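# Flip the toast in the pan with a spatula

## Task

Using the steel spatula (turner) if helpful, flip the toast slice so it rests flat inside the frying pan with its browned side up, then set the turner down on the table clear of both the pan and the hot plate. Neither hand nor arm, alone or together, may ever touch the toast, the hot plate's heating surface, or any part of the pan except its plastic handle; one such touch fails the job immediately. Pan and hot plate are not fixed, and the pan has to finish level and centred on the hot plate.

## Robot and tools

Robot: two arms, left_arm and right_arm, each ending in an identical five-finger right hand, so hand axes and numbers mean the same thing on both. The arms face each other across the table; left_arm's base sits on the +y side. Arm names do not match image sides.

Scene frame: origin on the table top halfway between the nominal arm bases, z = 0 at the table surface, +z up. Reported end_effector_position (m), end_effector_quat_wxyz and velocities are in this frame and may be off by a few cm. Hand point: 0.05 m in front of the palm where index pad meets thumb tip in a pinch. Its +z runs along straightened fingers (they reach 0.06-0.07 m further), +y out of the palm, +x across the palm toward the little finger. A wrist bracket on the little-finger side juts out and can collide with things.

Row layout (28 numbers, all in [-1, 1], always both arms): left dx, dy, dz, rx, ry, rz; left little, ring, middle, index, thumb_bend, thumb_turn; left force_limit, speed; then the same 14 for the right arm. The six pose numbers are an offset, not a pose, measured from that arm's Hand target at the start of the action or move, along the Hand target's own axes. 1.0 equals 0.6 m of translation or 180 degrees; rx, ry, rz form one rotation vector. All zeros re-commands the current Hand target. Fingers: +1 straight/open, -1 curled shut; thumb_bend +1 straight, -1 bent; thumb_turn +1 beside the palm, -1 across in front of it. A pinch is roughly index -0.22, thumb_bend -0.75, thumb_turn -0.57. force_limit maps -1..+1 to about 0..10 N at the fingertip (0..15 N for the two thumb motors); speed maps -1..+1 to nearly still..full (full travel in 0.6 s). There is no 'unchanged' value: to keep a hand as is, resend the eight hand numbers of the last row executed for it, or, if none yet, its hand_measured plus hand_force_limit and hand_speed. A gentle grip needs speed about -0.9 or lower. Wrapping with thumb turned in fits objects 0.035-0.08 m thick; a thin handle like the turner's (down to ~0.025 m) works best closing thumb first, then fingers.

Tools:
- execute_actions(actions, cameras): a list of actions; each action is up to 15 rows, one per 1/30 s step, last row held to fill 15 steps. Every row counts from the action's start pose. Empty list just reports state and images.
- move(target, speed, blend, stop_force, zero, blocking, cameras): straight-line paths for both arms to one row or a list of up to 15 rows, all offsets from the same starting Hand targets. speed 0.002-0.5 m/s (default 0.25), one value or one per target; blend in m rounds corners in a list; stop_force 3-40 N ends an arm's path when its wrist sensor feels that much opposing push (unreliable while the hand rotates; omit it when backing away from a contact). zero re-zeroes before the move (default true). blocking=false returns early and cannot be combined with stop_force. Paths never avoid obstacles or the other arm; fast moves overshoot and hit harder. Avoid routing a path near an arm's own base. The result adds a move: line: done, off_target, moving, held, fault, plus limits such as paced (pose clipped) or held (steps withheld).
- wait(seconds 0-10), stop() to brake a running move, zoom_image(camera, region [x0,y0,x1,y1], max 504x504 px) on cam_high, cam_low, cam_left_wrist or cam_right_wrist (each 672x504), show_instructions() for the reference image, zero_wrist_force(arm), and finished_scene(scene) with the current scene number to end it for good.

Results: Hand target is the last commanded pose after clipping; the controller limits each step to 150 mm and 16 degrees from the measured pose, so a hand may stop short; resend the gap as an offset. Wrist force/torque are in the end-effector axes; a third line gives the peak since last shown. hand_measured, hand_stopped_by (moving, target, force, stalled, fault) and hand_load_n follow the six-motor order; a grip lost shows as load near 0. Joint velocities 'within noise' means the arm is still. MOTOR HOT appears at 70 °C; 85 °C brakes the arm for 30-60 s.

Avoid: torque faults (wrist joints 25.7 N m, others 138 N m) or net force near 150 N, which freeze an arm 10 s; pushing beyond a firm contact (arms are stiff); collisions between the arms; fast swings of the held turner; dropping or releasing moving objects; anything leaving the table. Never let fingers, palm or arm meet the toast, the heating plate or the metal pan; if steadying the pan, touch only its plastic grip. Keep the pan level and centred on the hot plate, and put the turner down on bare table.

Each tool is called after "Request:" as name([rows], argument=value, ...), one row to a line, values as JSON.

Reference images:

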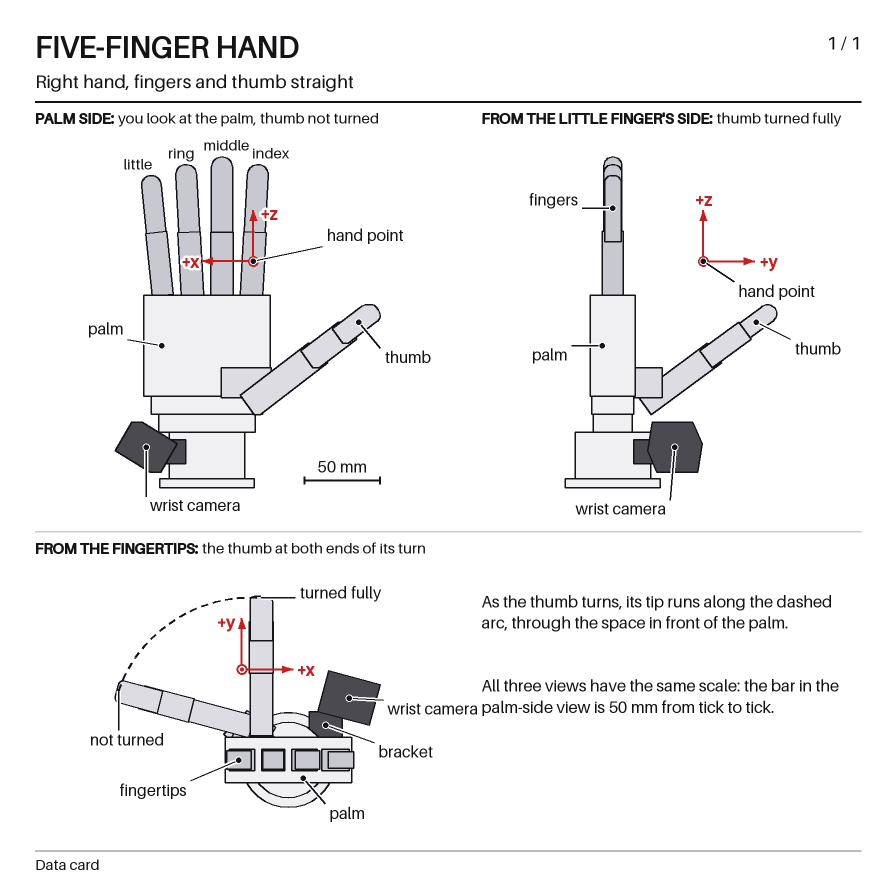

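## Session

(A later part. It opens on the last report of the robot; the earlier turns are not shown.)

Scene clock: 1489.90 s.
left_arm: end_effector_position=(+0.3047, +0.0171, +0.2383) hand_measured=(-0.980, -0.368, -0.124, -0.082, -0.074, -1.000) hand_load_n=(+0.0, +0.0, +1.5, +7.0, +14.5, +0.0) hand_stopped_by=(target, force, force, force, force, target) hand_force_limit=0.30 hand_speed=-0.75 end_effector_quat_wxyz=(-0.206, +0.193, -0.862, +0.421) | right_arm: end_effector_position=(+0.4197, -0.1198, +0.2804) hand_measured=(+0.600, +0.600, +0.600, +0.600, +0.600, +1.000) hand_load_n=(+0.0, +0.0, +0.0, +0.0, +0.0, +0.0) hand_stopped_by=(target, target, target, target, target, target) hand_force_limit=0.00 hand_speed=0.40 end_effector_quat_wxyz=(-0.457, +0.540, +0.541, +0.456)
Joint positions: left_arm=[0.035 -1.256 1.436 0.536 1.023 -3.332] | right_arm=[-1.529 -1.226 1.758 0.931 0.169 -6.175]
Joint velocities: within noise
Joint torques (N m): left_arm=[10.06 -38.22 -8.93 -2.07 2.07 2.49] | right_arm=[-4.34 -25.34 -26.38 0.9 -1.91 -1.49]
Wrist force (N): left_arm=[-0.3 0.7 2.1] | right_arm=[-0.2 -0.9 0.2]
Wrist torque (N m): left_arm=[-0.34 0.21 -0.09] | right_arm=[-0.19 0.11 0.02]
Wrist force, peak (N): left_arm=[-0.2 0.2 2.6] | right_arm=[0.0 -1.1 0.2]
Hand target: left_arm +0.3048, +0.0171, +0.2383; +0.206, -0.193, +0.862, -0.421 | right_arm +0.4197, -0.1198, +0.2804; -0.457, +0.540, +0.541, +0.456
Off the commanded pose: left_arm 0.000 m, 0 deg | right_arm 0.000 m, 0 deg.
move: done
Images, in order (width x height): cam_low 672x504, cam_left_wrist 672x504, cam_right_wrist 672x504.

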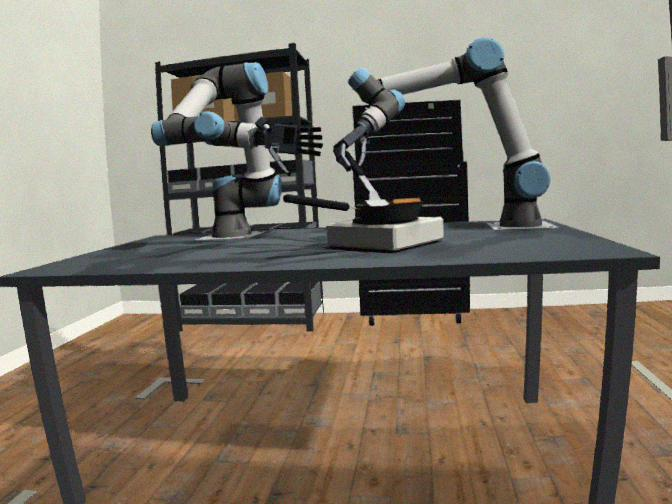

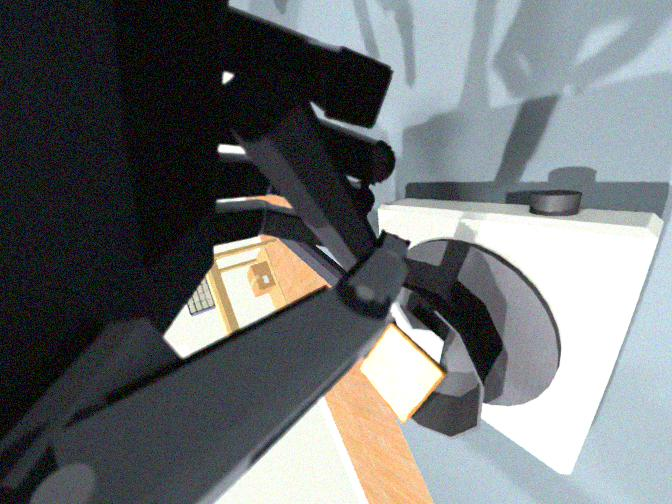

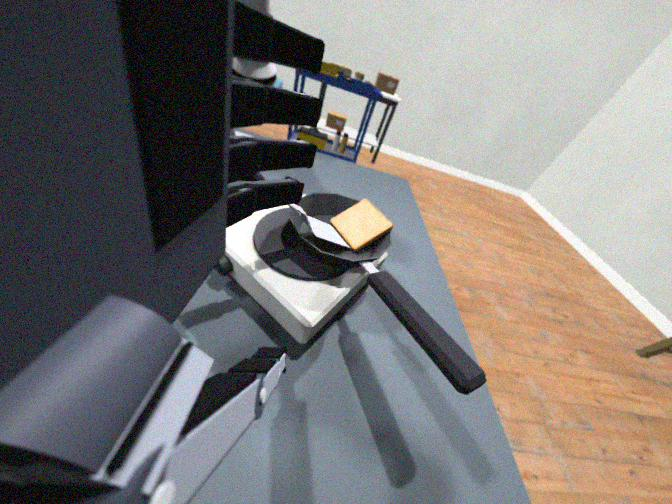

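Request:
move(target=[0.033,-0.006,-0.0095,0,0,0,-0.98,-0.98,-0.5,-0.085,-0.2,-1,0.3,-0.75, 0,0,0,0,0,0,0.6,0.6,0.6,0.6,0.6,1,0,0.4], speed=0.03, cameras=["cam_high","cam_low","cam_right_wrist"])

Request:
zoom_image(camera="cam_right_wrist", region=[270, 180, 400, 280])

Request:
zoom_image(camera="cam_high", region=[220, 180, 380, 300])

Request:
zoom_image(camera="cam_low", region=[340, 140, 440, 240])

Scene clock: 1535.07 s.
left_arm: end_effector_position=(+0.2859, +0.0087, +0.2405) hand_measured=(-0.980, -0.368, -0.124, -0.082, -0.074, -1.000) hand_load_n=(+0.0, +0.0, +1.0, +7.5, +14.5, +1.0) hand_stopped_by=(target, force, force, force, force, target) hand_force_limit=0.30 hand_speed=-0.75 end_effector_quat_wxyz=(-0.206, +0.193, -0.862, +0.421) | right_arm: end_effector_position=(+0.4197, -0.1198, +0.2804) hand_measured=(+0.600, +0.600, +0.600, +0.600, +0.600, +1.000) hand_load_n=(-0.5, +0.0, +0.0, +0.0, +0.0, +0.0) hand_stopped_by=(target, target, target, target, target, target) hand_force_limit=0.00 hand_speed=0.40 end_effector_quat_wxyz=(-0.457, +0.540, +0.541, +0.456)
Joint positions: left_arm=[-0.006 -1.246 1.419 0.56 0.992 -3.365] | right_arm=[-1.529 -1.226 1.758 0.931 0.169 -6.175]
Joint velocities: within noise
Joint torques (N m): left_arm=[-8.56 -23.19 -33.74 2.85 -3.73 -2.55] | right_arm=[-4 -25.5 -26.21 0.9 -1.91 -1.33]
Wrist force (N): left_arm=[-0.5 0.7 2.2] | right_arm=[-0.1 -1.0 0.1]
Wrist torque (N m): left_arm=[-0.35 0.23 -0.12] | right_arm=[-0.21 0.10 0.02]
Wrist force, peak (N): left_arm=[-0.5 1.0 2.7] | right_arm=[-0.1 -1.0 0.1]
Hand target: left_arm +0.2858, +0.0087, +0.2406; +0.206, -0.193, +0.862, -0.421 | right_arm +0.4197, -0.1198, +0.2804; -0.457, +0.540, +0.541, +0.456
Off the commanded pose: left_arm 0.000 m, 0 deg | right_arm 0.000 m, 0 deg.
move: done
Images, in order (width x height): cam_high 672x504, cam_low 672x504, cam_right_wrist 672x504.

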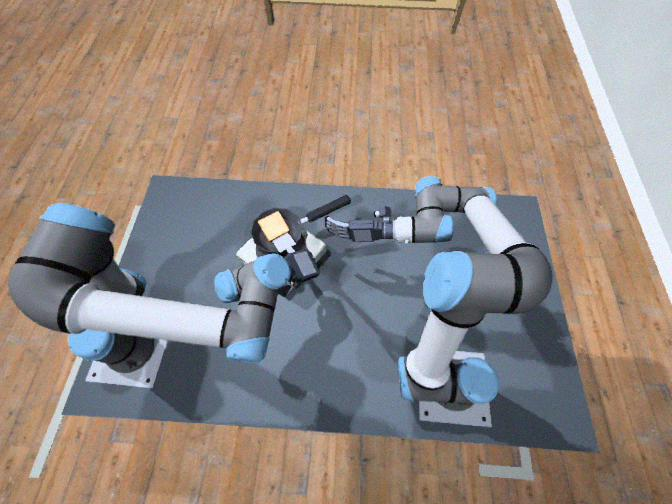

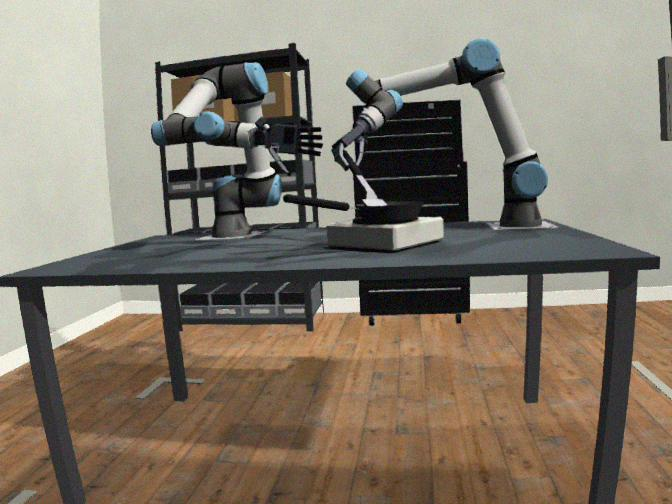

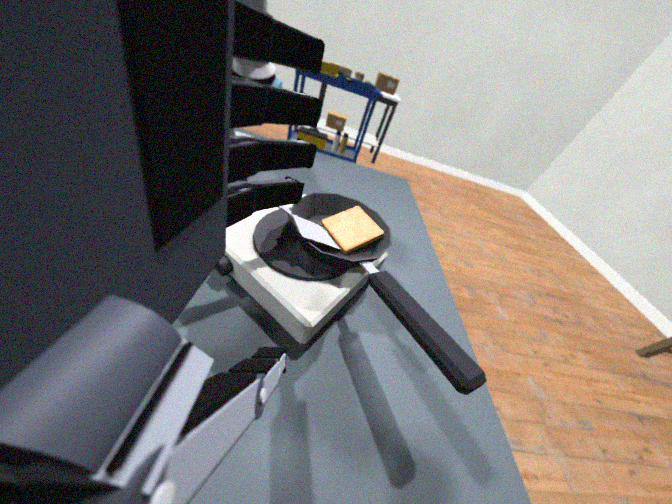

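Scaled by 3.877.

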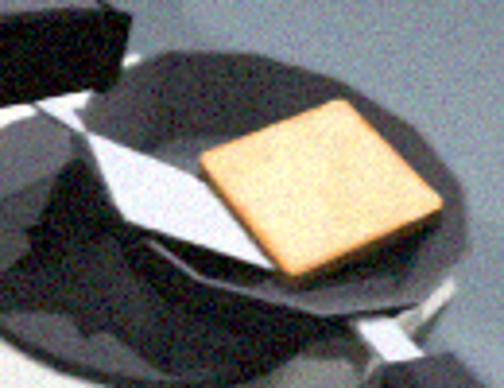

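Scaled by 3.150.

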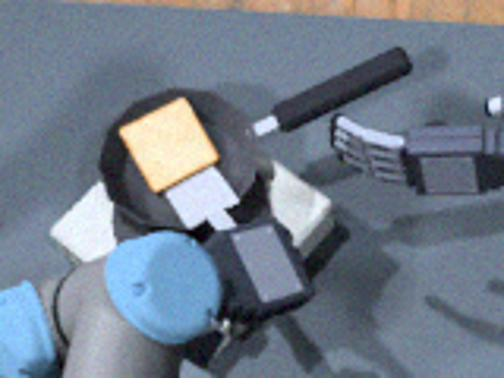

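Scaled by 5.040.

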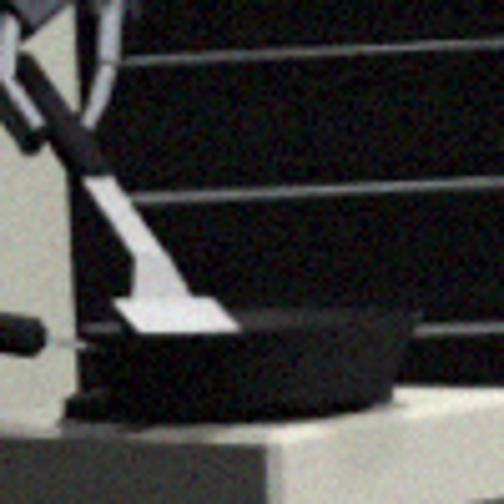

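Request:
move([
  [0.0413,0.0263,0.0153,0.0023,-0.0192,0.0271,-0.98,-0.98,-0.5,-0.085,-0.2,-1,0.3,-0.75, 0,0,0,0,0,0,0.6,0.6,0.6,0.6,0.6,1,0,0.4],
  [-0.014,0.0328,0.025,0.0023,-0.0192,0.0271,-0.98,-0.98,-0.5,-0.085,-0.2,-1,0.3,-0.75, 0,0,0,0,0,0,0.6,0.6,0.6,0.6,0.6,1,0,0.4],
], speed=0.04, cameras=["cam_high","cam_low","cam_right_wrist"])

Request:
zoom_image(camera="cam_right_wrist", region=[270, 180, 400, 280])

Request:
zoom_image(camera="cam_high", region=[220, 180, 380, 300])

Scene clock: 1552.50 s.
left_arm: end_effector_position=(+0.2974, +0.0144, +0.2179) hand_measured=(-0.980, -0.368, -0.124, -0.082, -0.074, -1.000) hand_load_n=(+0.0, +0.0, +1.0, +7.0, +15.0, +0.5) hand_stopped_by=(target, force, force, force, force, target) hand_force_limit=0.30 hand_speed=-0.75 end_effector_quat_wxyz=(-0.251, +0.168, -0.861, +0.409) | right_arm: end_effector_position=(+0.4197, -0.1198, +0.2804) hand_measured=(+0.600, +0.600, +0.600, +0.600, +0.600, +1.000) hand_load_n=(+0.0, +0.0, +0.0, +0.0, +0.0, +0.0) hand_stopped_by=(target, target, target, target, target, target) hand_force_limit=0.00 hand_speed=0.40 end_effector_quat_wxyz=(-0.457, +0.540, +0.541, +0.456)
Joint positions: left_arm=[-0.017 -1.224 1.475 0.493 0.924 -3.291] | right_arm=[-1.529 -1.226 1.758 0.931 0.169 -6.175]
Joint velocities: within noise
Joint torques (N m): left_arm=[10.51 -38.76 -8.47 -2.02 1.78 2.44] | right_arm=[-2.89 -25.4 -26.2 0.91 -1.78 -1.13]
Wrist force (N): left_arm=[0.0 0.3 2.1] | right_arm=[-0.1 -0.9 0.0]
Wrist torque (N m): left_arm=[-0.39 0.14 -0.10] | right_arm=[-0.18 0.11 0.02]
Wrist force, peak (N): left_arm=[-3.4 -1.7 1.5] | right_arm=[-0.3 -1.1 0.1]
Hand target: left_arm +0.2975, +0.0145, +0.2179; +0.251, -0.168, +0.861, -0.409 | right_arm +0.4197, -0.1198, +0.2804; -0.457, +0.540, +0.541, +0.456
Off the commanded pose: left_arm 0.000 m, 0 deg | right_arm 0.000 m, 0 deg.
move: done
Images, in order (width x height): cam_high 672x504, cam_low 672x504, cam_right_wrist 672x504.

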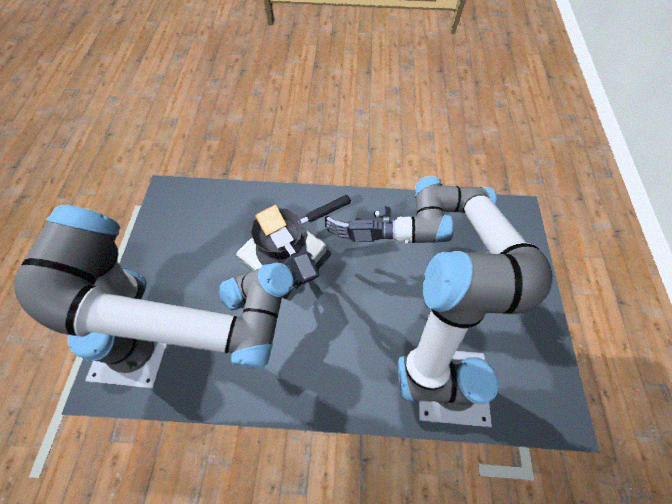

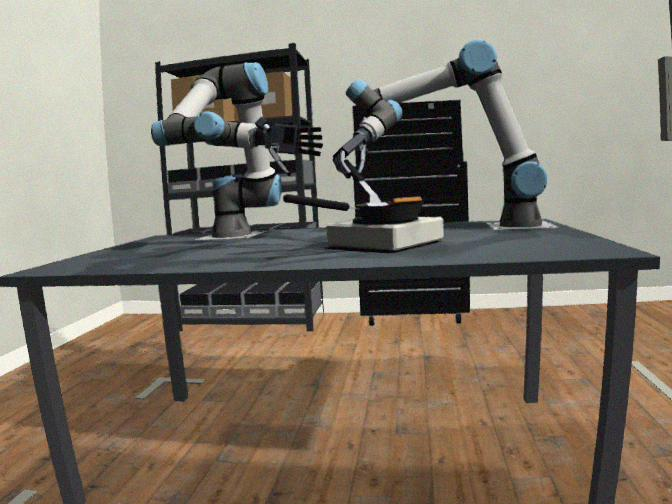

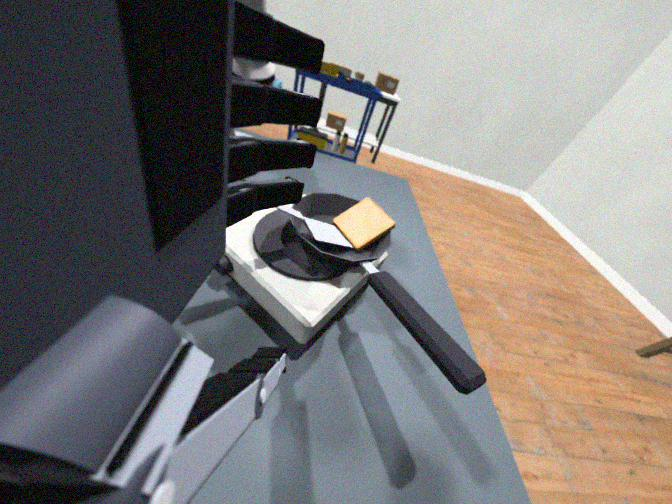

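Scaled by 3.877.

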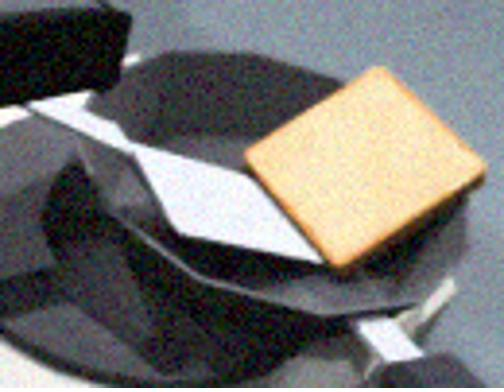

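Scaled by 3.150.

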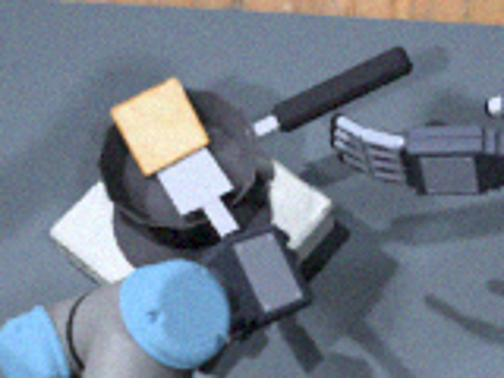

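Request:
move(target=[0.0245,0.0,-0.0068,0,0,0,-0.98,-0.98,-0.5,-0.085,-0.2,-1,0.3,-0.75, 0,0,0,0,0,0,0.6,0.6,0.6,0.6,0.6,1,0,0.4], speed=0.02, cameras=["cam_high","cam_low","cam_right_wrist"])

Request:
zoom_image(camera="cam_right_wrist", region=[270, 180, 400, 280])

Request:
zoom_image(camera="cam_high", region=[240, 190, 320, 250])

Scene clock: 1582.30 s.
left_arm: end_effector_position=(+0.2833, +0.0098, +0.2158) hand_measured=(-0.980, -0.368, -0.124, -0.082, -0.074, -1.000) hand_load_n=(+0.0, +0.0, +1.5, +7.5, +14.0, +1.5) hand_stopped_by=(target, force, force, force, force, target) hand_force_limit=0.30 hand_speed=-0.75 end_effector_quat_wxyz=(-0.251, +0.168, -0.861, +0.409) | right_arm: end_effector_position=(+0.4197, -0.1198, +0.2804) hand_measured=(+0.600, +0.600, +0.600, +0.600, +0.600, +1.000) hand_load_n=(+0.0, +0.0, +0.0, +0.0, +0.0, +0.0) hand_stopped_by=(target, target, target, target, target, target) hand_force_limit=0.00 hand_speed=0.40 end_effector_quat_wxyz=(-0.457, +0.540, +0.541, +0.456)
Joint positions: left_arm=[-0.047 -1.216 1.472 0.504 0.902 -3.317] | right_arm=[-1.529 -1.226 1.758 0.931 0.169 -6.175]
Joint velocities: within noise
Joint torques (N m): left_arm=[-9.49 -23.56 -33.46 2.83 -3.18 -2.54] | right_arm=[-0.89 -27.17 -26.15 0.91 -1.58 -0.22]
Wrist force (N): left_arm=[-2.0 0.5 2.8] | right_arm=[-0.1 -0.9 0.1]
Wrist torque (N m): left_arm=[-0.33 0.14 0.05] | right_arm=[-0.19 0.09 0.03]
Wrist force, peak (N): left_arm=[-2.0 0.9 2.7] | right_arm=[0.0 -1.2 0.1]
Hand target: left_arm +0.2831, +0.0097, +0.2158; +0.251, -0.168, +0.861, -0.409 | right_arm +0.4197, -0.1198, +0.2804; -0.457, +0.540, +0.541, +0.456
Off the commanded pose: left_arm 0.000 m, 0 deg | right_arm 0.000 m, 0 deg.
move: done
Images, in order (width x height): cam_high 672x504, cam_low 672x504, cam_right_wrist 672x504.

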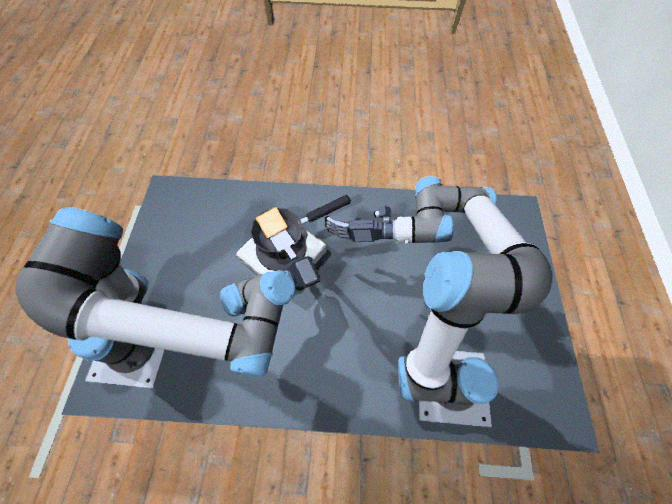

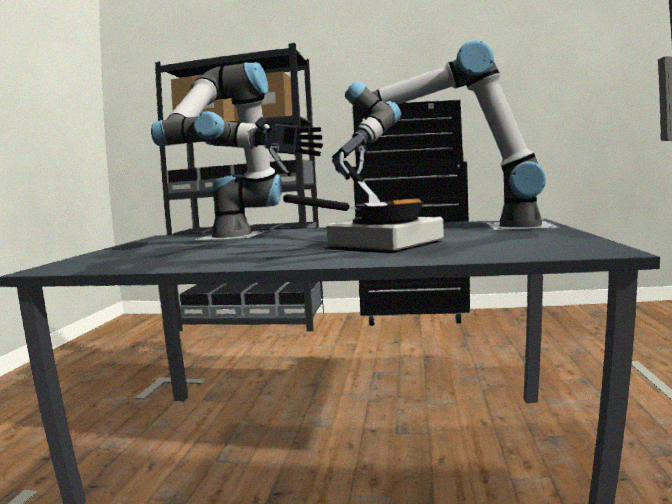

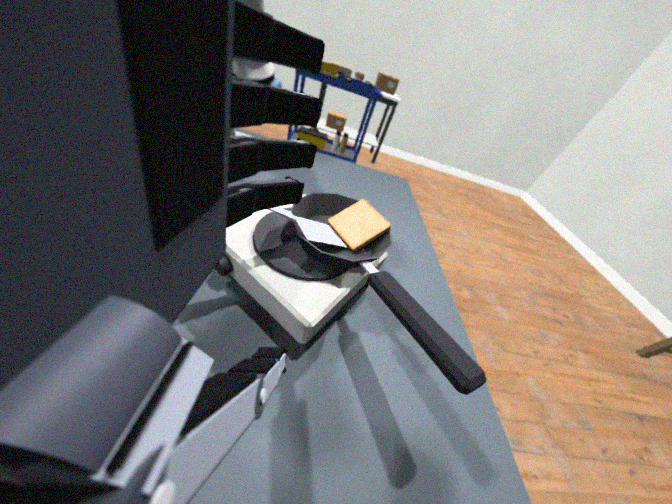

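Scaled by 3.877.

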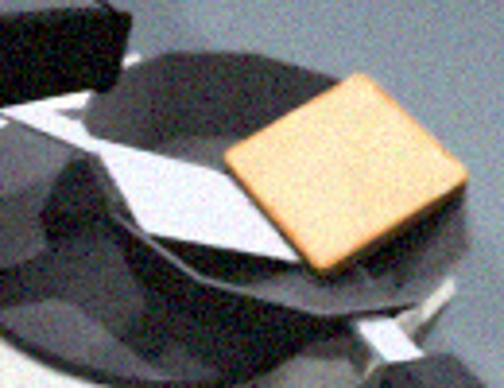

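Scaled by 6.300.

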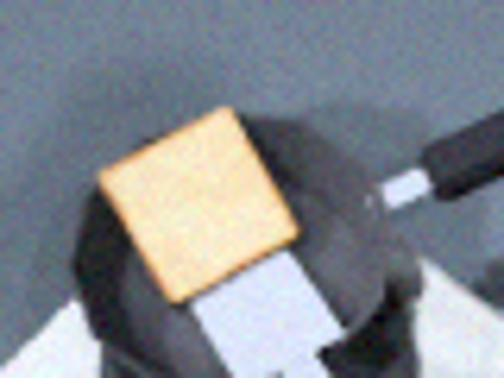

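Request:
move(target=[-0.0265,-0.0347,-0.0225,-0.0023,0.0192,-0.0271,-0.98,-0.98,-0.5,-0.085,-0.2,-1,0.3,-0.75, 0,0,0,0,0,0,0.6,0.6,0.6,0.6,0.6,1,0,0.4], speed=0.04, cameras=["cam_high","cam_low","cam_right_wrist"])

Request:
zoom_image(camera="cam_right_wrist", region=[290, 190, 400, 270])

Scene clock: 1615.77 s.
left_arm: end_effector_position=(+0.2902, +0.0133, +0.2441) hand_measured=(-0.980, -0.368, -0.124, -0.082, -0.074, -1.000) hand_load_n=(+0.5, +0.0, +0.5, +7.0, +15.0, +1.0) hand_stopped_by=(target, force, force, force, force, target) hand_force_limit=0.30 hand_speed=-0.75 end_effector_quat_wxyz=(-0.206, +0.193, -0.862, +0.421) | right_arm: end_effector_position=(+0.4197, -0.1198, +0.2804) hand_measured=(+0.600, +0.600, +0.600, +0.600, +0.600, +1.000) hand_load_n=(+0.0, +0.0, +0.0, +0.0, +0.0, +0.0) hand_stopped_by=(target, target, target, target, target, target) hand_force_limit=0.00 hand_speed=0.40 end_effector_quat_wxyz=(-0.457, +0.540, +0.541, +0.456)
Joint positions: left_arm=[0.003 -1.256 1.424 0.562 0.999 -3.357] | right_arm=[-1.529 -1.226 1.758 0.931 0.169 -6.175]
Joint velocities: within noise
Joint torques (N m): left_arm=[9.23 -39.36 -34.81 3.09 1.83 -2.59] | right_arm=[-0.36 -27.67 -26.24 0.98 -1.46 -0.11]
Wrist force (N): left_arm=[-0.3 1.0 2.5] | right_arm=[-0.1 -0.7 0.1]
Wrist torque (N m): left_arm=[-0.32 0.19 -0.10] | right_arm=[-0.15 0.10 0.03]
Wrist force, peak (N): left_arm=[-2.0 0.4 2.8] | right_arm=[-0.1 -1.1 0.1]
Hand target: left_arm +0.2902, +0.0133, +0.2442; +0.206, -0.193, +0.862, -0.421 | right_arm +0.4197, -0.1198, +0.2804; -0.457, +0.540, +0.541, +0.456
Off the commanded pose: left_arm 0.000 m, 0 deg | right_arm 0.000 m, 0 deg.
move: done
Images, in order (width x height): cam_high 672x504, cam_low 672x504, cam_right_wrist 672x504.

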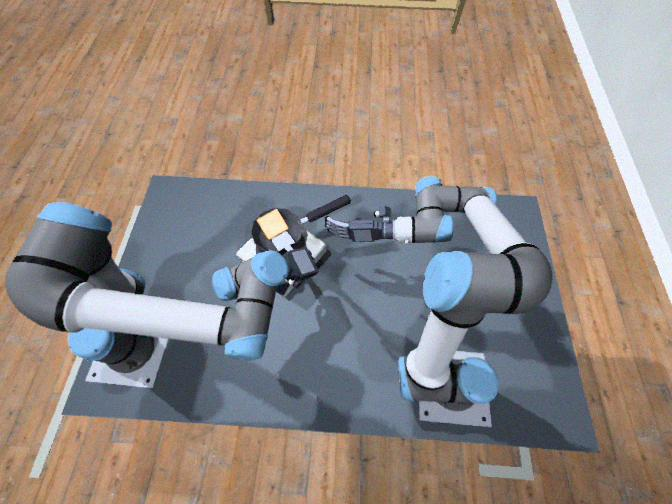

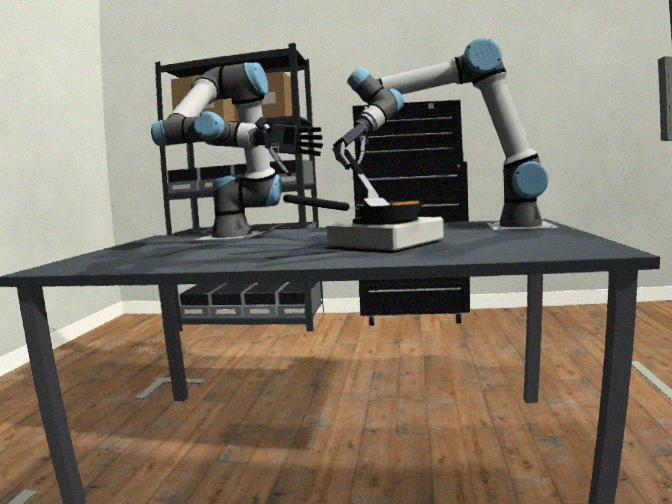

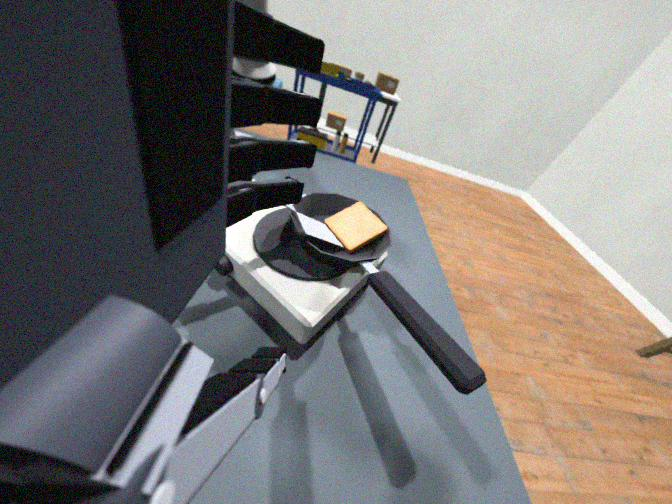

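Scaled by 4.582.

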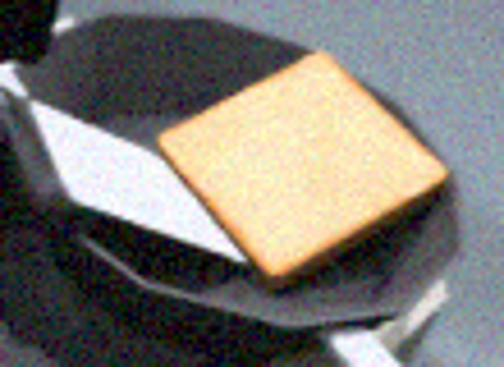

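Request:
move(target=[0.0213,-0.0028,-0.0036,0,0,0,-0.98,-0.98,-0.5,-0.085,-0.2,-1,0.3,-0.75, 0,0,0,0,0,0,0.6,0.6,0.6,0.6,0.6,1,0,0.4], speed=0.04, cameras=["cam_right_wrist"])

Request:
zoom_image(camera="cam_right_wrist", region=[290, 190, 400, 270])

Request:
move(target=[0.0042,0.0175,0.0122,0,0,0,-0.98,-0.98,-0.5,-0.085,-0.2,-1,0.3,-0.75, 0,0,0,0,0,0,0.6,0.6,0.6,0.6,0.6,1,0,0.4], speed=0.01, stop_force=3, cameras=["cam_right_wrist"])

Request:
zoom_image(camera="cam_right_wrist", region=[290, 190, 400, 270])

Scene clock: 1623.03 s.
left_arm: end_effector_position=(+0.2787, +0.0073, +0.2443) hand_measured=(-0.980, -0.368, -0.124, -0.082, -0.074, -1.000) hand_load_n=(+0.0, +0.0, +0.5, +7.0, +15.0, +0.5) hand_stopped_by=(target, force, force, force, force, target) hand_force_limit=0.30 hand_speed=-0.75 end_effector_quat_wxyz=(-0.206, +0.193, -0.862, +0.421) | right_arm: end_effector_position=(+0.4197, -0.1198, +0.2804) hand_measured=(+0.600, +0.600, +0.600, +0.600, +0.600, +1.000) hand_load_n=(+0.5, +0.0, +0.0, +0.0, +0.0, +0.0) hand_stopped_by=(target, target, target, target, target, target) hand_force_limit=0.00 hand_speed=0.40 end_effector_quat_wxyz=(-0.457, +0.540, +0.541, +0.456)
Joint positions: left_arm=[-0.022 -1.246 1.412 0.575 0.981 -3.377] | right_arm=[-1.529 -1.226 1.758 0.931 0.169 -6.175]
Joint velocities: within noise
Joint torques (N m): left_arm=[-9.66 -23.62 -34.25 3.04 -3.45 -2.59] | right_arm=[0.08 -27.9 -25.79 1.07 -1.5 0.16]
Wrist force (N): left_arm=[-0.3 0.8 2.4] | right_arm=[-0.1 -0.9 0.0]
Wrist torque (N m): left_arm=[-0.35 0.18 -0.10] | right_arm=[-0.18 0.09 0.02]
Wrist force, peak (N): left_arm=[-0.2 0.6 2.9] | right_arm=[0.1 -1.2 -0.1]
Hand target: left_arm +0.2786, +0.0073, +0.2443; +0.206, -0.193, +0.862, -0.421 | right_arm +0.4197, -0.1198, +0.2804; -0.457, +0.540, +0.541, +0.456
Off the commanded pose: left_arm 0.000 m, 0 deg | right_arm 0.000 m, 0 deg.
move: done
Images, in order (width x height): cam_right_wrist 672x504.

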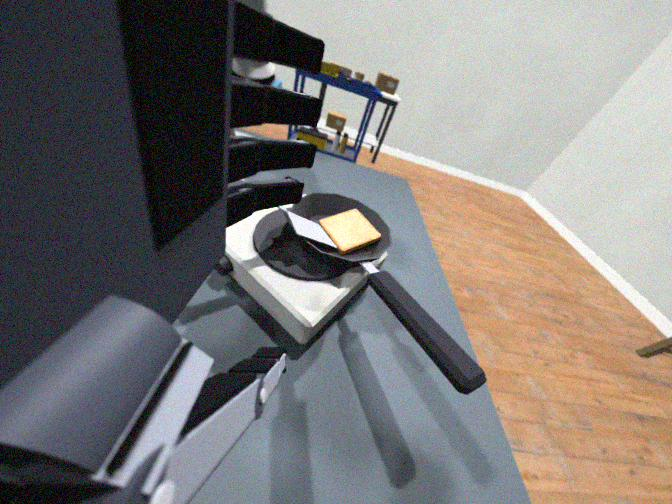

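Scaled by 4.582.

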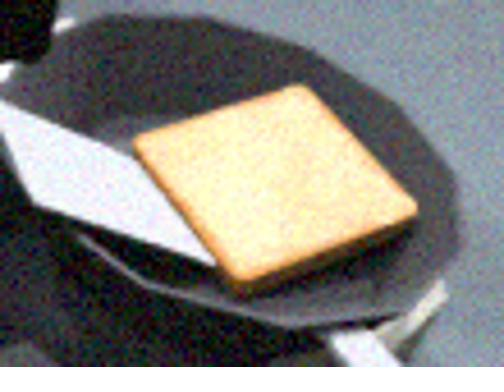

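Scene clock: 1625.33 s.
left_arm: end_effector_position=(+0.2786, +0.0073, +0.2333) hand_measured=(-0.980, -0.368, -0.124, -0.082, -0.074, -1.000) hand_load_n=(+3.0, +0.0, +1.5, +8.0, +12.5, +5.0) hand_stopped_by=(target, force, force, force, force, target) hand_force_limit=0.30 hand_speed=-0.75 end_effector_quat_wxyz=(-0.206, +0.193, -0.862, +0.421) | right_arm: end_effector_position=(+0.4197, -0.1198, +0.2804) hand_measured=(+0.600, +0.600, +0.600, +0.600, +0.600, +1.000) hand_load_n=(+0.0, +0.0, +0.0, +0.0, +0.0, +0.0) hand_stopped_by=(target, target, target, target, target, target) hand_force_limit=0.00 hand_speed=0.40 end_effector_quat_wxyz=(-0.457, +0.540, +0.541, +0.456)
Joint positions: left_arm=[-0.022 -1.242 1.434 0.548 0.981 -3.377] | right_arm=[-1.529 -1.226 1.758 0.931 0.169 -6.175]
Joint velocities: within noise
Joint torques (N m): left_arm=[-7.78 -38.05 -32.12 2.53 -2.37 -2.74] | right_arm=[0.3 -28.28 -25.74 0.98 -1.44 0.22]
Wrist force (N): left_arm=[-2.6 -0.7 2.0] | right_arm=[-0.2 -0.8 0.0]
Wrist torque (N m): left_arm=[-0.33 0.01 0.31] | right_arm=[-0.17 0.11 0.02]
Wrist force, peak (N): left_arm=[-2.9 -0.9 2.3] | right_arm=[-0.1 -1.1 0.1]
Hand target: left_arm +0.2786, +0.0073, +0.2333; +0.206, -0.193, +0.862, -0.421 (not the last commanded pose) | right_arm +0.4197, -0.1198, +0.2804; -0.457, +0.540, +0.541, +0.456
Off the commanded pose: left_arm 0.002 m, 0 deg | right_arm 0.000 m, 0 deg.
move: contact (left_arm)
Images, in order (width x height): cam_right_wrist 672x504.

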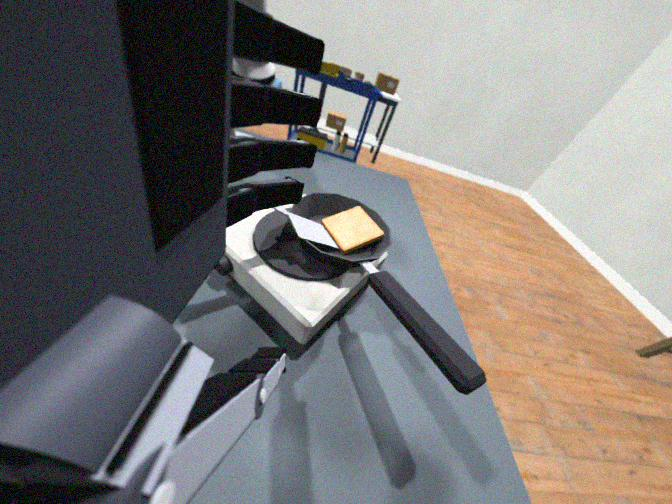

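Scaled by 4.582.

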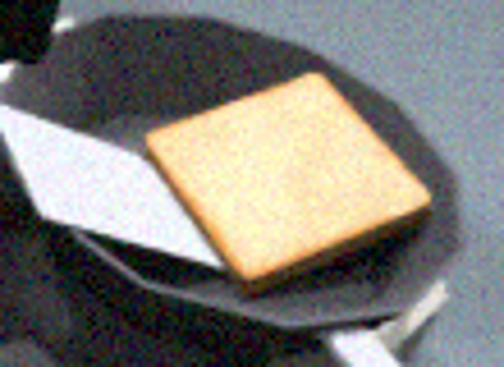

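Request:
move([
  [0.0092,-0.0178,-0.0135,0,0,0,-0.98,-0.98,-0.5,-0.085,-0.2,-1,0.3,-0.75, 0,0,0,0,0,0,0.6,0.6,0.6,0.6,0.6,1,0,0.4],
  [-0.0502,-0.0602,-0.0303,-0.0047,0.0385,-0.0542,-0.98,-0.98,-0.5,-0.085,-0.2,-1,0.3,-0.75, 0,0,0,0,0,0,0.6,0.6,0.6,0.6,0.6,1,0,0.4],
], speed=0.05, cameras=["cam_right_wrist","cam_high"])

Request:
zoom_image(camera="cam_right_wrist", region=[270, 180, 400, 280])

Scene clock: 1639.13 s.
left_arm: end_effector_position=(+0.3003, +0.0136, +0.2784) hand_measured=(-0.980, -0.368, -0.124, -0.082, -0.074, -1.000) hand_load_n=(+0.0, +0.0, +0.5, +7.0, +14.5, +0.5) hand_stopped_by=(target, force, force, force, force, target) hand_force_limit=0.30 hand_speed=-0.75 end_effector_quat_wxyz=(-0.116, +0.242, -0.856, +0.441) | right_arm: end_effector_position=(+0.4197, -0.1198, +0.2804) hand_measured=(+0.600, +0.600, +0.600, +0.600, +0.600, +1.000) hand_load_n=(+0.0, +0.0, +0.0, +0.0, +0.0, +0.0) hand_stopped_by=(target, target, target, target, target, target) hand_force_limit=0.00 hand_speed=0.40 end_effector_quat_wxyz=(-0.457, +0.540, +0.541, +0.456)
Joint positions: left_arm=[0.104 -1.288 1.337 0.628 1.197 -3.445] | right_arm=[-1.529 -1.226 1.758 0.931 0.169 -6.175]
Joint velocities: within noise
Joint torques (N m): left_arm=[10.44 -38.73 -35.15 2.65 2.22 -2.6] | right_arm=[0.98 -28.49 -26.05 1.13 -1.37 0.43]
Wrist force (N): left_arm=[-0.7 1.2 2.1] | right_arm=[0.0 -0.9 0.0]
Wrist torque (N m): left_arm=[-0.24 0.18 0.03] | right_arm=[-0.19 0.08 0.03]
Wrist force, peak (N): left_arm=[-3.0 -0.5 2.3] | right_arm=[-0.2 -1.1 0.0]
Hand target: left_arm +0.3003, +0.0136, +0.2784; +0.116, -0.242, +0.856, -0.441 | right_arm +0.4197, -0.1198, +0.2804; -0.457, +0.540, +0.541, +0.456
Off the commanded pose: left_arm 0.000 m, 0 deg | right_arm 0.000 m, 0 deg.
move: done
Images, in order (width x height): cam_high 672x504, cam_right_wrist 672x504.

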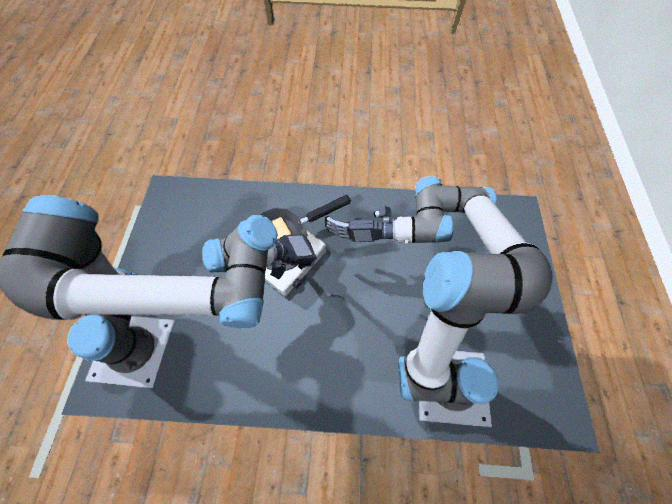

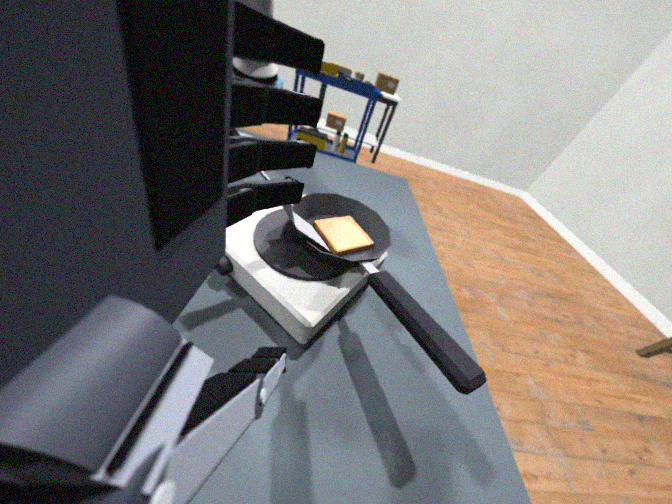

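Scaled by 3.877.

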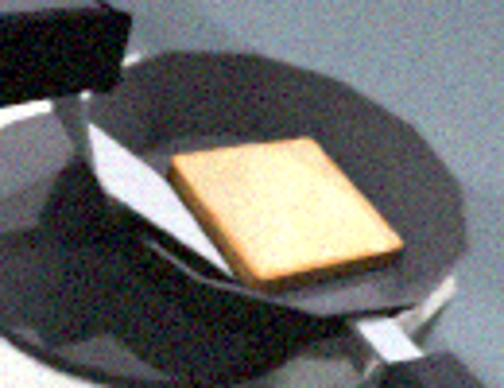

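Request:
move(target=[0.0063,0.0193,0.0133,0,0,0,-0.98,-0.98,-0.5,-0.085,-0.2,-1,0.3,-0.75, 0,0,0,0,0,0,0.6,0.6,0.6,0.6,0.6,1,0,0.4], speed=0.01, stop_force=3, cameras=["cam_right_wrist"])

Request:
zoom_image(camera="cam_right_wrist", region=[270, 180, 400, 280])

Scene clock: 1646.37 s.
left_arm: end_effector_position=(+0.2983, +0.0126, +0.2705) hand_measured=(-0.980, -0.368, -0.124, -0.082, -0.074, -1.000) hand_load_n=(+2.5, +0.0, +1.0, +6.5, +13.5, +1.0) hand_stopped_by=(target, force, force, force, force, target) hand_force_limit=0.30 hand_speed=-0.75 end_effector_quat_wxyz=(-0.116, +0.242, -0.856, +0.441) | right_arm: end_effector_position=(+0.4197, -0.1198, +0.2804) hand_measured=(+0.600, +0.600, +0.600, +0.600, +0.600, +1.000) hand_load_n=(+0.0, +0.0, +0.0, +0.0, +0.0, +0.0) hand_stopped_by=(target, target, target, target, target, target) hand_force_limit=0.00 hand_speed=0.40 end_effector_quat_wxyz=(-0.457, +0.540, +0.541, +0.456)
Joint positions: left_arm=[0.1 -1.286 1.355 0.61 1.194 -3.448] | right_arm=[-1.529 -1.226 1.758 0.931 0.169 -6.175]
Joint velocities: within noise
Joint torques (N m): left_arm=[8.71 -34.79 -32.28 2.63 2.69 2.18] | right_arm=[1.69 -28.64 -25.61 1.05 -1.34 0.58]
Wrist force (N): left_arm=[-0.5 -0.1 0.9] | right_arm=[-0.2 -0.8 0.0]
Wrist torque (N m): left_arm=[-0.22 -0.09 0.35] | right_arm=[-0.17 0.11 0.02]
Wrist force, peak (N): left_arm=[-0.6 1.4 2.4] | right_arm=[0.0 -1.1 0.1]
Hand target: left_arm +0.2983, +0.0126, +0.2705; +0.116, -0.242, +0.856, -0.441 (not the last commanded pose) | right_arm +0.4197, -0.1198, +0.2804; -0.457, +0.540, +0.541, +0.456
Off the commanded pose: left_arm 0.006 m, 0 deg | right_arm 0.000 m, 0 deg.
move: contact (left_arm)
Images, in order (width x height): cam_right_wrist 672x504.

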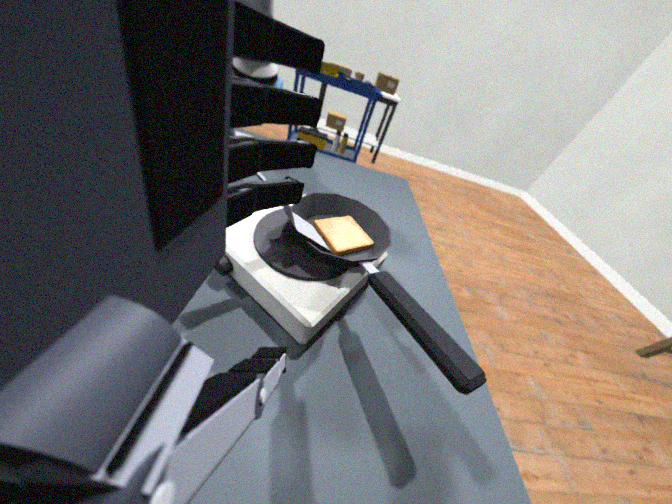

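Scaled by 3.877.

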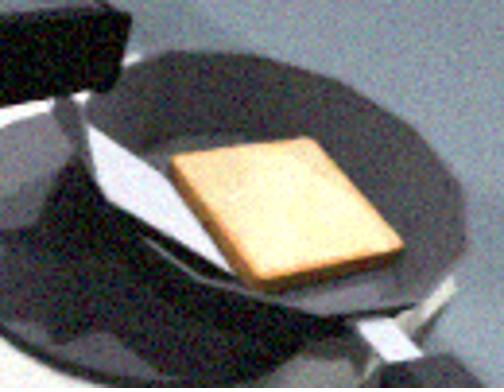

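Request:
move(target=[-0.0416,-0.0022,0.002,0,0,0,-0.98,-0.98,-0.5,-0.085,-0.2,-1,0.3,-0.75, 0,0,0,0,0,0,0.6,0.6,0.6,0.6,0.6,1,0,0.4], speed=0.03, cameras=["cam_right_wrist","cam_low"])

Request:
zoom_image(camera="cam_right_wrist", region=[270, 180, 400, 280])

Scene clock: 1651.33 s.
left_arm: end_effector_position=(+0.3205, +0.0240, +0.2705) hand_measured=(-0.980, -0.368, -0.124, -0.082, -0.074, -1.000) hand_load_n=(+2.5, +0.0, +1.5, +6.0, +13.5, +1.0) hand_stopped_by=(target, force, force, force, force, target) hand_force_limit=0.30 hand_speed=-0.75 end_effector_quat_wxyz=(-0.116, +0.242, -0.856, +0.441) | right_arm: end_effector_position=(+0.4197, -0.1198, +0.2804) hand_measured=(+0.600, +0.600, +0.600, +0.600, +0.600, +1.000) hand_load_n=(+0.0, +0.0, +0.0, +0.0, +0.0, +0.0) hand_stopped_by=(target, target, target, target, target, target) hand_force_limit=0.00 hand_speed=0.40 end_effector_quat_wxyz=(-0.457, +0.540, +0.541, +0.456)
Joint positions: left_arm=[0.151 -1.295 1.364 0.597 1.234 -3.414] | right_arm=[-1.529 -1.226 1.758 0.931 0.169 -6.175]
Joint velocities: within noise
Joint torques (N m): left_arm=[11.49 -36.26 -8.49 -1.91 2.52 2.51] | right_arm=[2.26 -29.13 -25.72 1.11 -1.3 0.77]
Wrist force (N): left_arm=[0.4 -1.4 0.3] | right_arm=[-0.2 -0.9 0.1]
Wrist torque (N m): left_arm=[-0.27 -0.02 0.29] | right_arm=[-0.18 0.11 0.02]
Wrist force, peak (N): left_arm=[0.9 -2.0 0.2] | right_arm=[-0.1 -1.2 0.3]
Hand target: left_arm +0.3206, +0.0240, +0.2705; +0.116, -0.242, +0.856, -0.441 | right_arm +0.4197, -0.1198, +0.2804; -0.457, +0.540, +0.541, +0.456
Off the commanded pose: left_arm 0.000 m, 0 deg | right_arm 0.000 m, 0 deg.
move: done
Images, in order (width x height): cam_low 672x504, cam_right_wrist 672x504.

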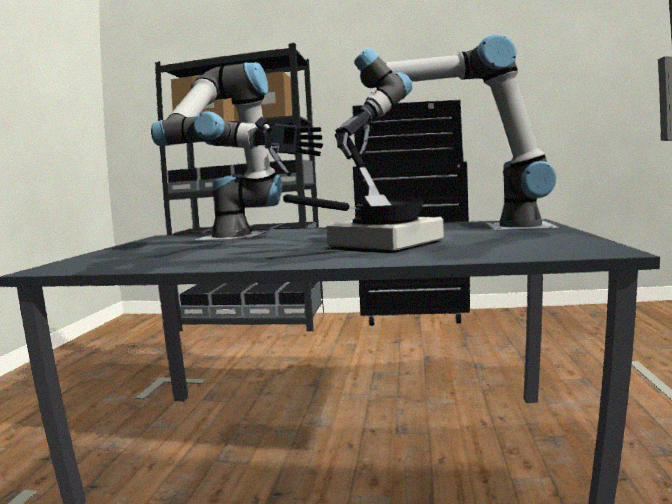

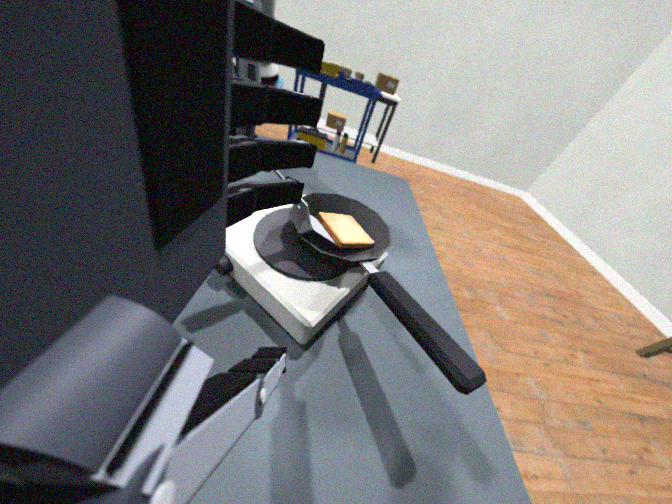

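Scaled by 3.877.

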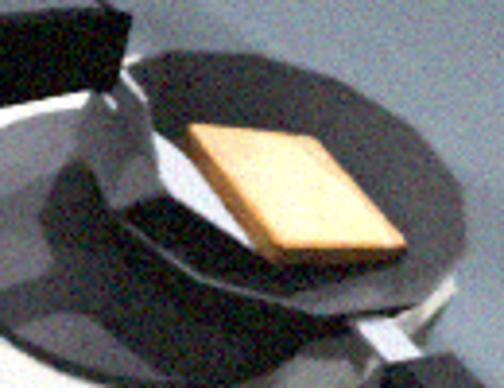

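Request:
move(target=[0.0153,0.0298,0.0198,0.0035,-0.0289,0.0407,-0.98,-0.98,-0.5,-0.085,-0.2,-1,0.3,-0.75, 0,0,0,0,0,0,0.6,0.6,0.6,0.6,0.6,1,0,0.4], speed=0.03, cameras=["cam_right_wrist","cam_low"])

Request:
zoom_image(camera="cam_right_wrist", region=[270, 180, 400, 280])

Scene clock: 1659.53 s.
left_arm: end_effector_position=(+0.3120, +0.0198, +0.2492) hand_measured=(-0.980, -0.368, -0.124, -0.082, -0.074, -1.000) hand_load_n=(+0.0, +0.0, +1.0, +7.5, +14.5, +0.5) hand_stopped_by=(target, force, force, force, force, target) hand_force_limit=0.30 hand_speed=-0.75 end_effector_quat_wxyz=(-0.184, +0.206, -0.861, +0.426) | right_arm: end_effector_position=(+0.4197, -0.1198, +0.2804) hand_measured=(+0.600, +0.600, +0.600, +0.600, +0.600, +1.000) hand_load_n=(+0.0, +0.0, +0.0, +0.0, +0.0, +0.0) hand_stopped_by=(target, target, target, target, target, target) hand_force_limit=0.00 hand_speed=0.40 end_effector_quat_wxyz=(-0.457, +0.540, +0.541, +0.456)
Joint positions: left_arm=[0.07 -1.27 1.414 0.557 1.08 -3.347] | right_arm=[-1.529 -1.226 1.758 0.931 0.169 -6.175]
Joint velocities: within noise
Joint torques (N m): left_arm=[-8.5 -21.12 -8.18 -2.15 -3.6 2.42] | right_arm=[2.55 -29.57 -25.27 1.06 -1.1 1.03]
Wrist force (N): left_arm=[0.1 0.8 2.6] | right_arm=[0.0 -1.0 0.0]
Wrist torque (N m): left_arm=[-0.34 0.11 -0.04] | right_arm=[-0.19 0.09 0.03]
Wrist force, peak (N): left_arm=[-0.4 0.8 2.7] | right_arm=[-0.2 -1.1 0.1]
Hand target: left_arm +0.3120, +0.0198, +0.2492; +0.184, -0.206, +0.861, -0.426 | right_arm +0.4197, -0.1198, +0.2804; -0.457, +0.540, +0.541, +0.456
Off the commanded pose: left_arm 0.000 m, 0 deg | right_arm 0.000 m, 0 deg.
move: done
Images, in order (width x height): cam_low 672x504, cam_right_wrist 672x504.

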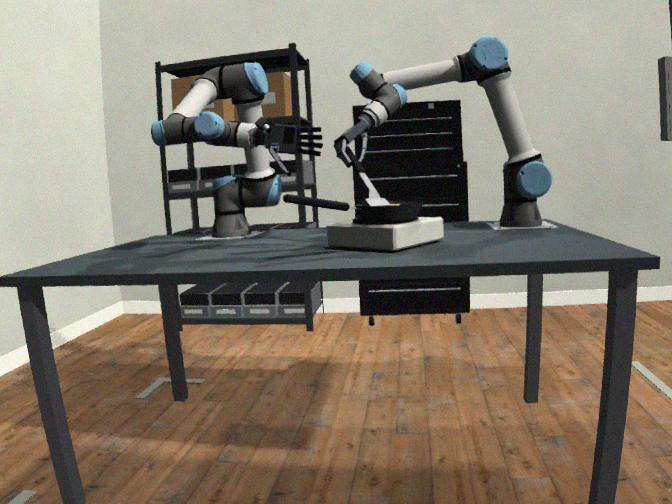

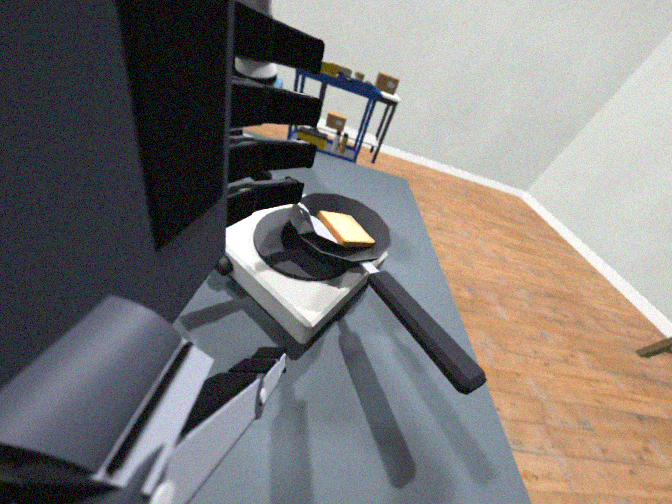

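Scaled by 3.877.

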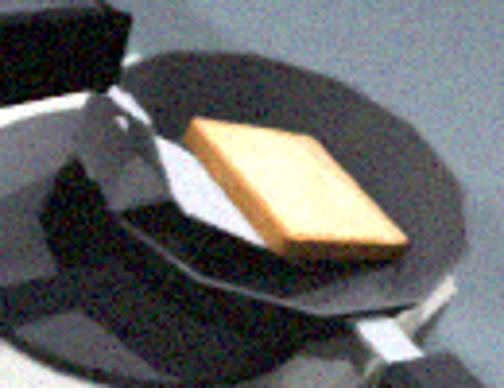

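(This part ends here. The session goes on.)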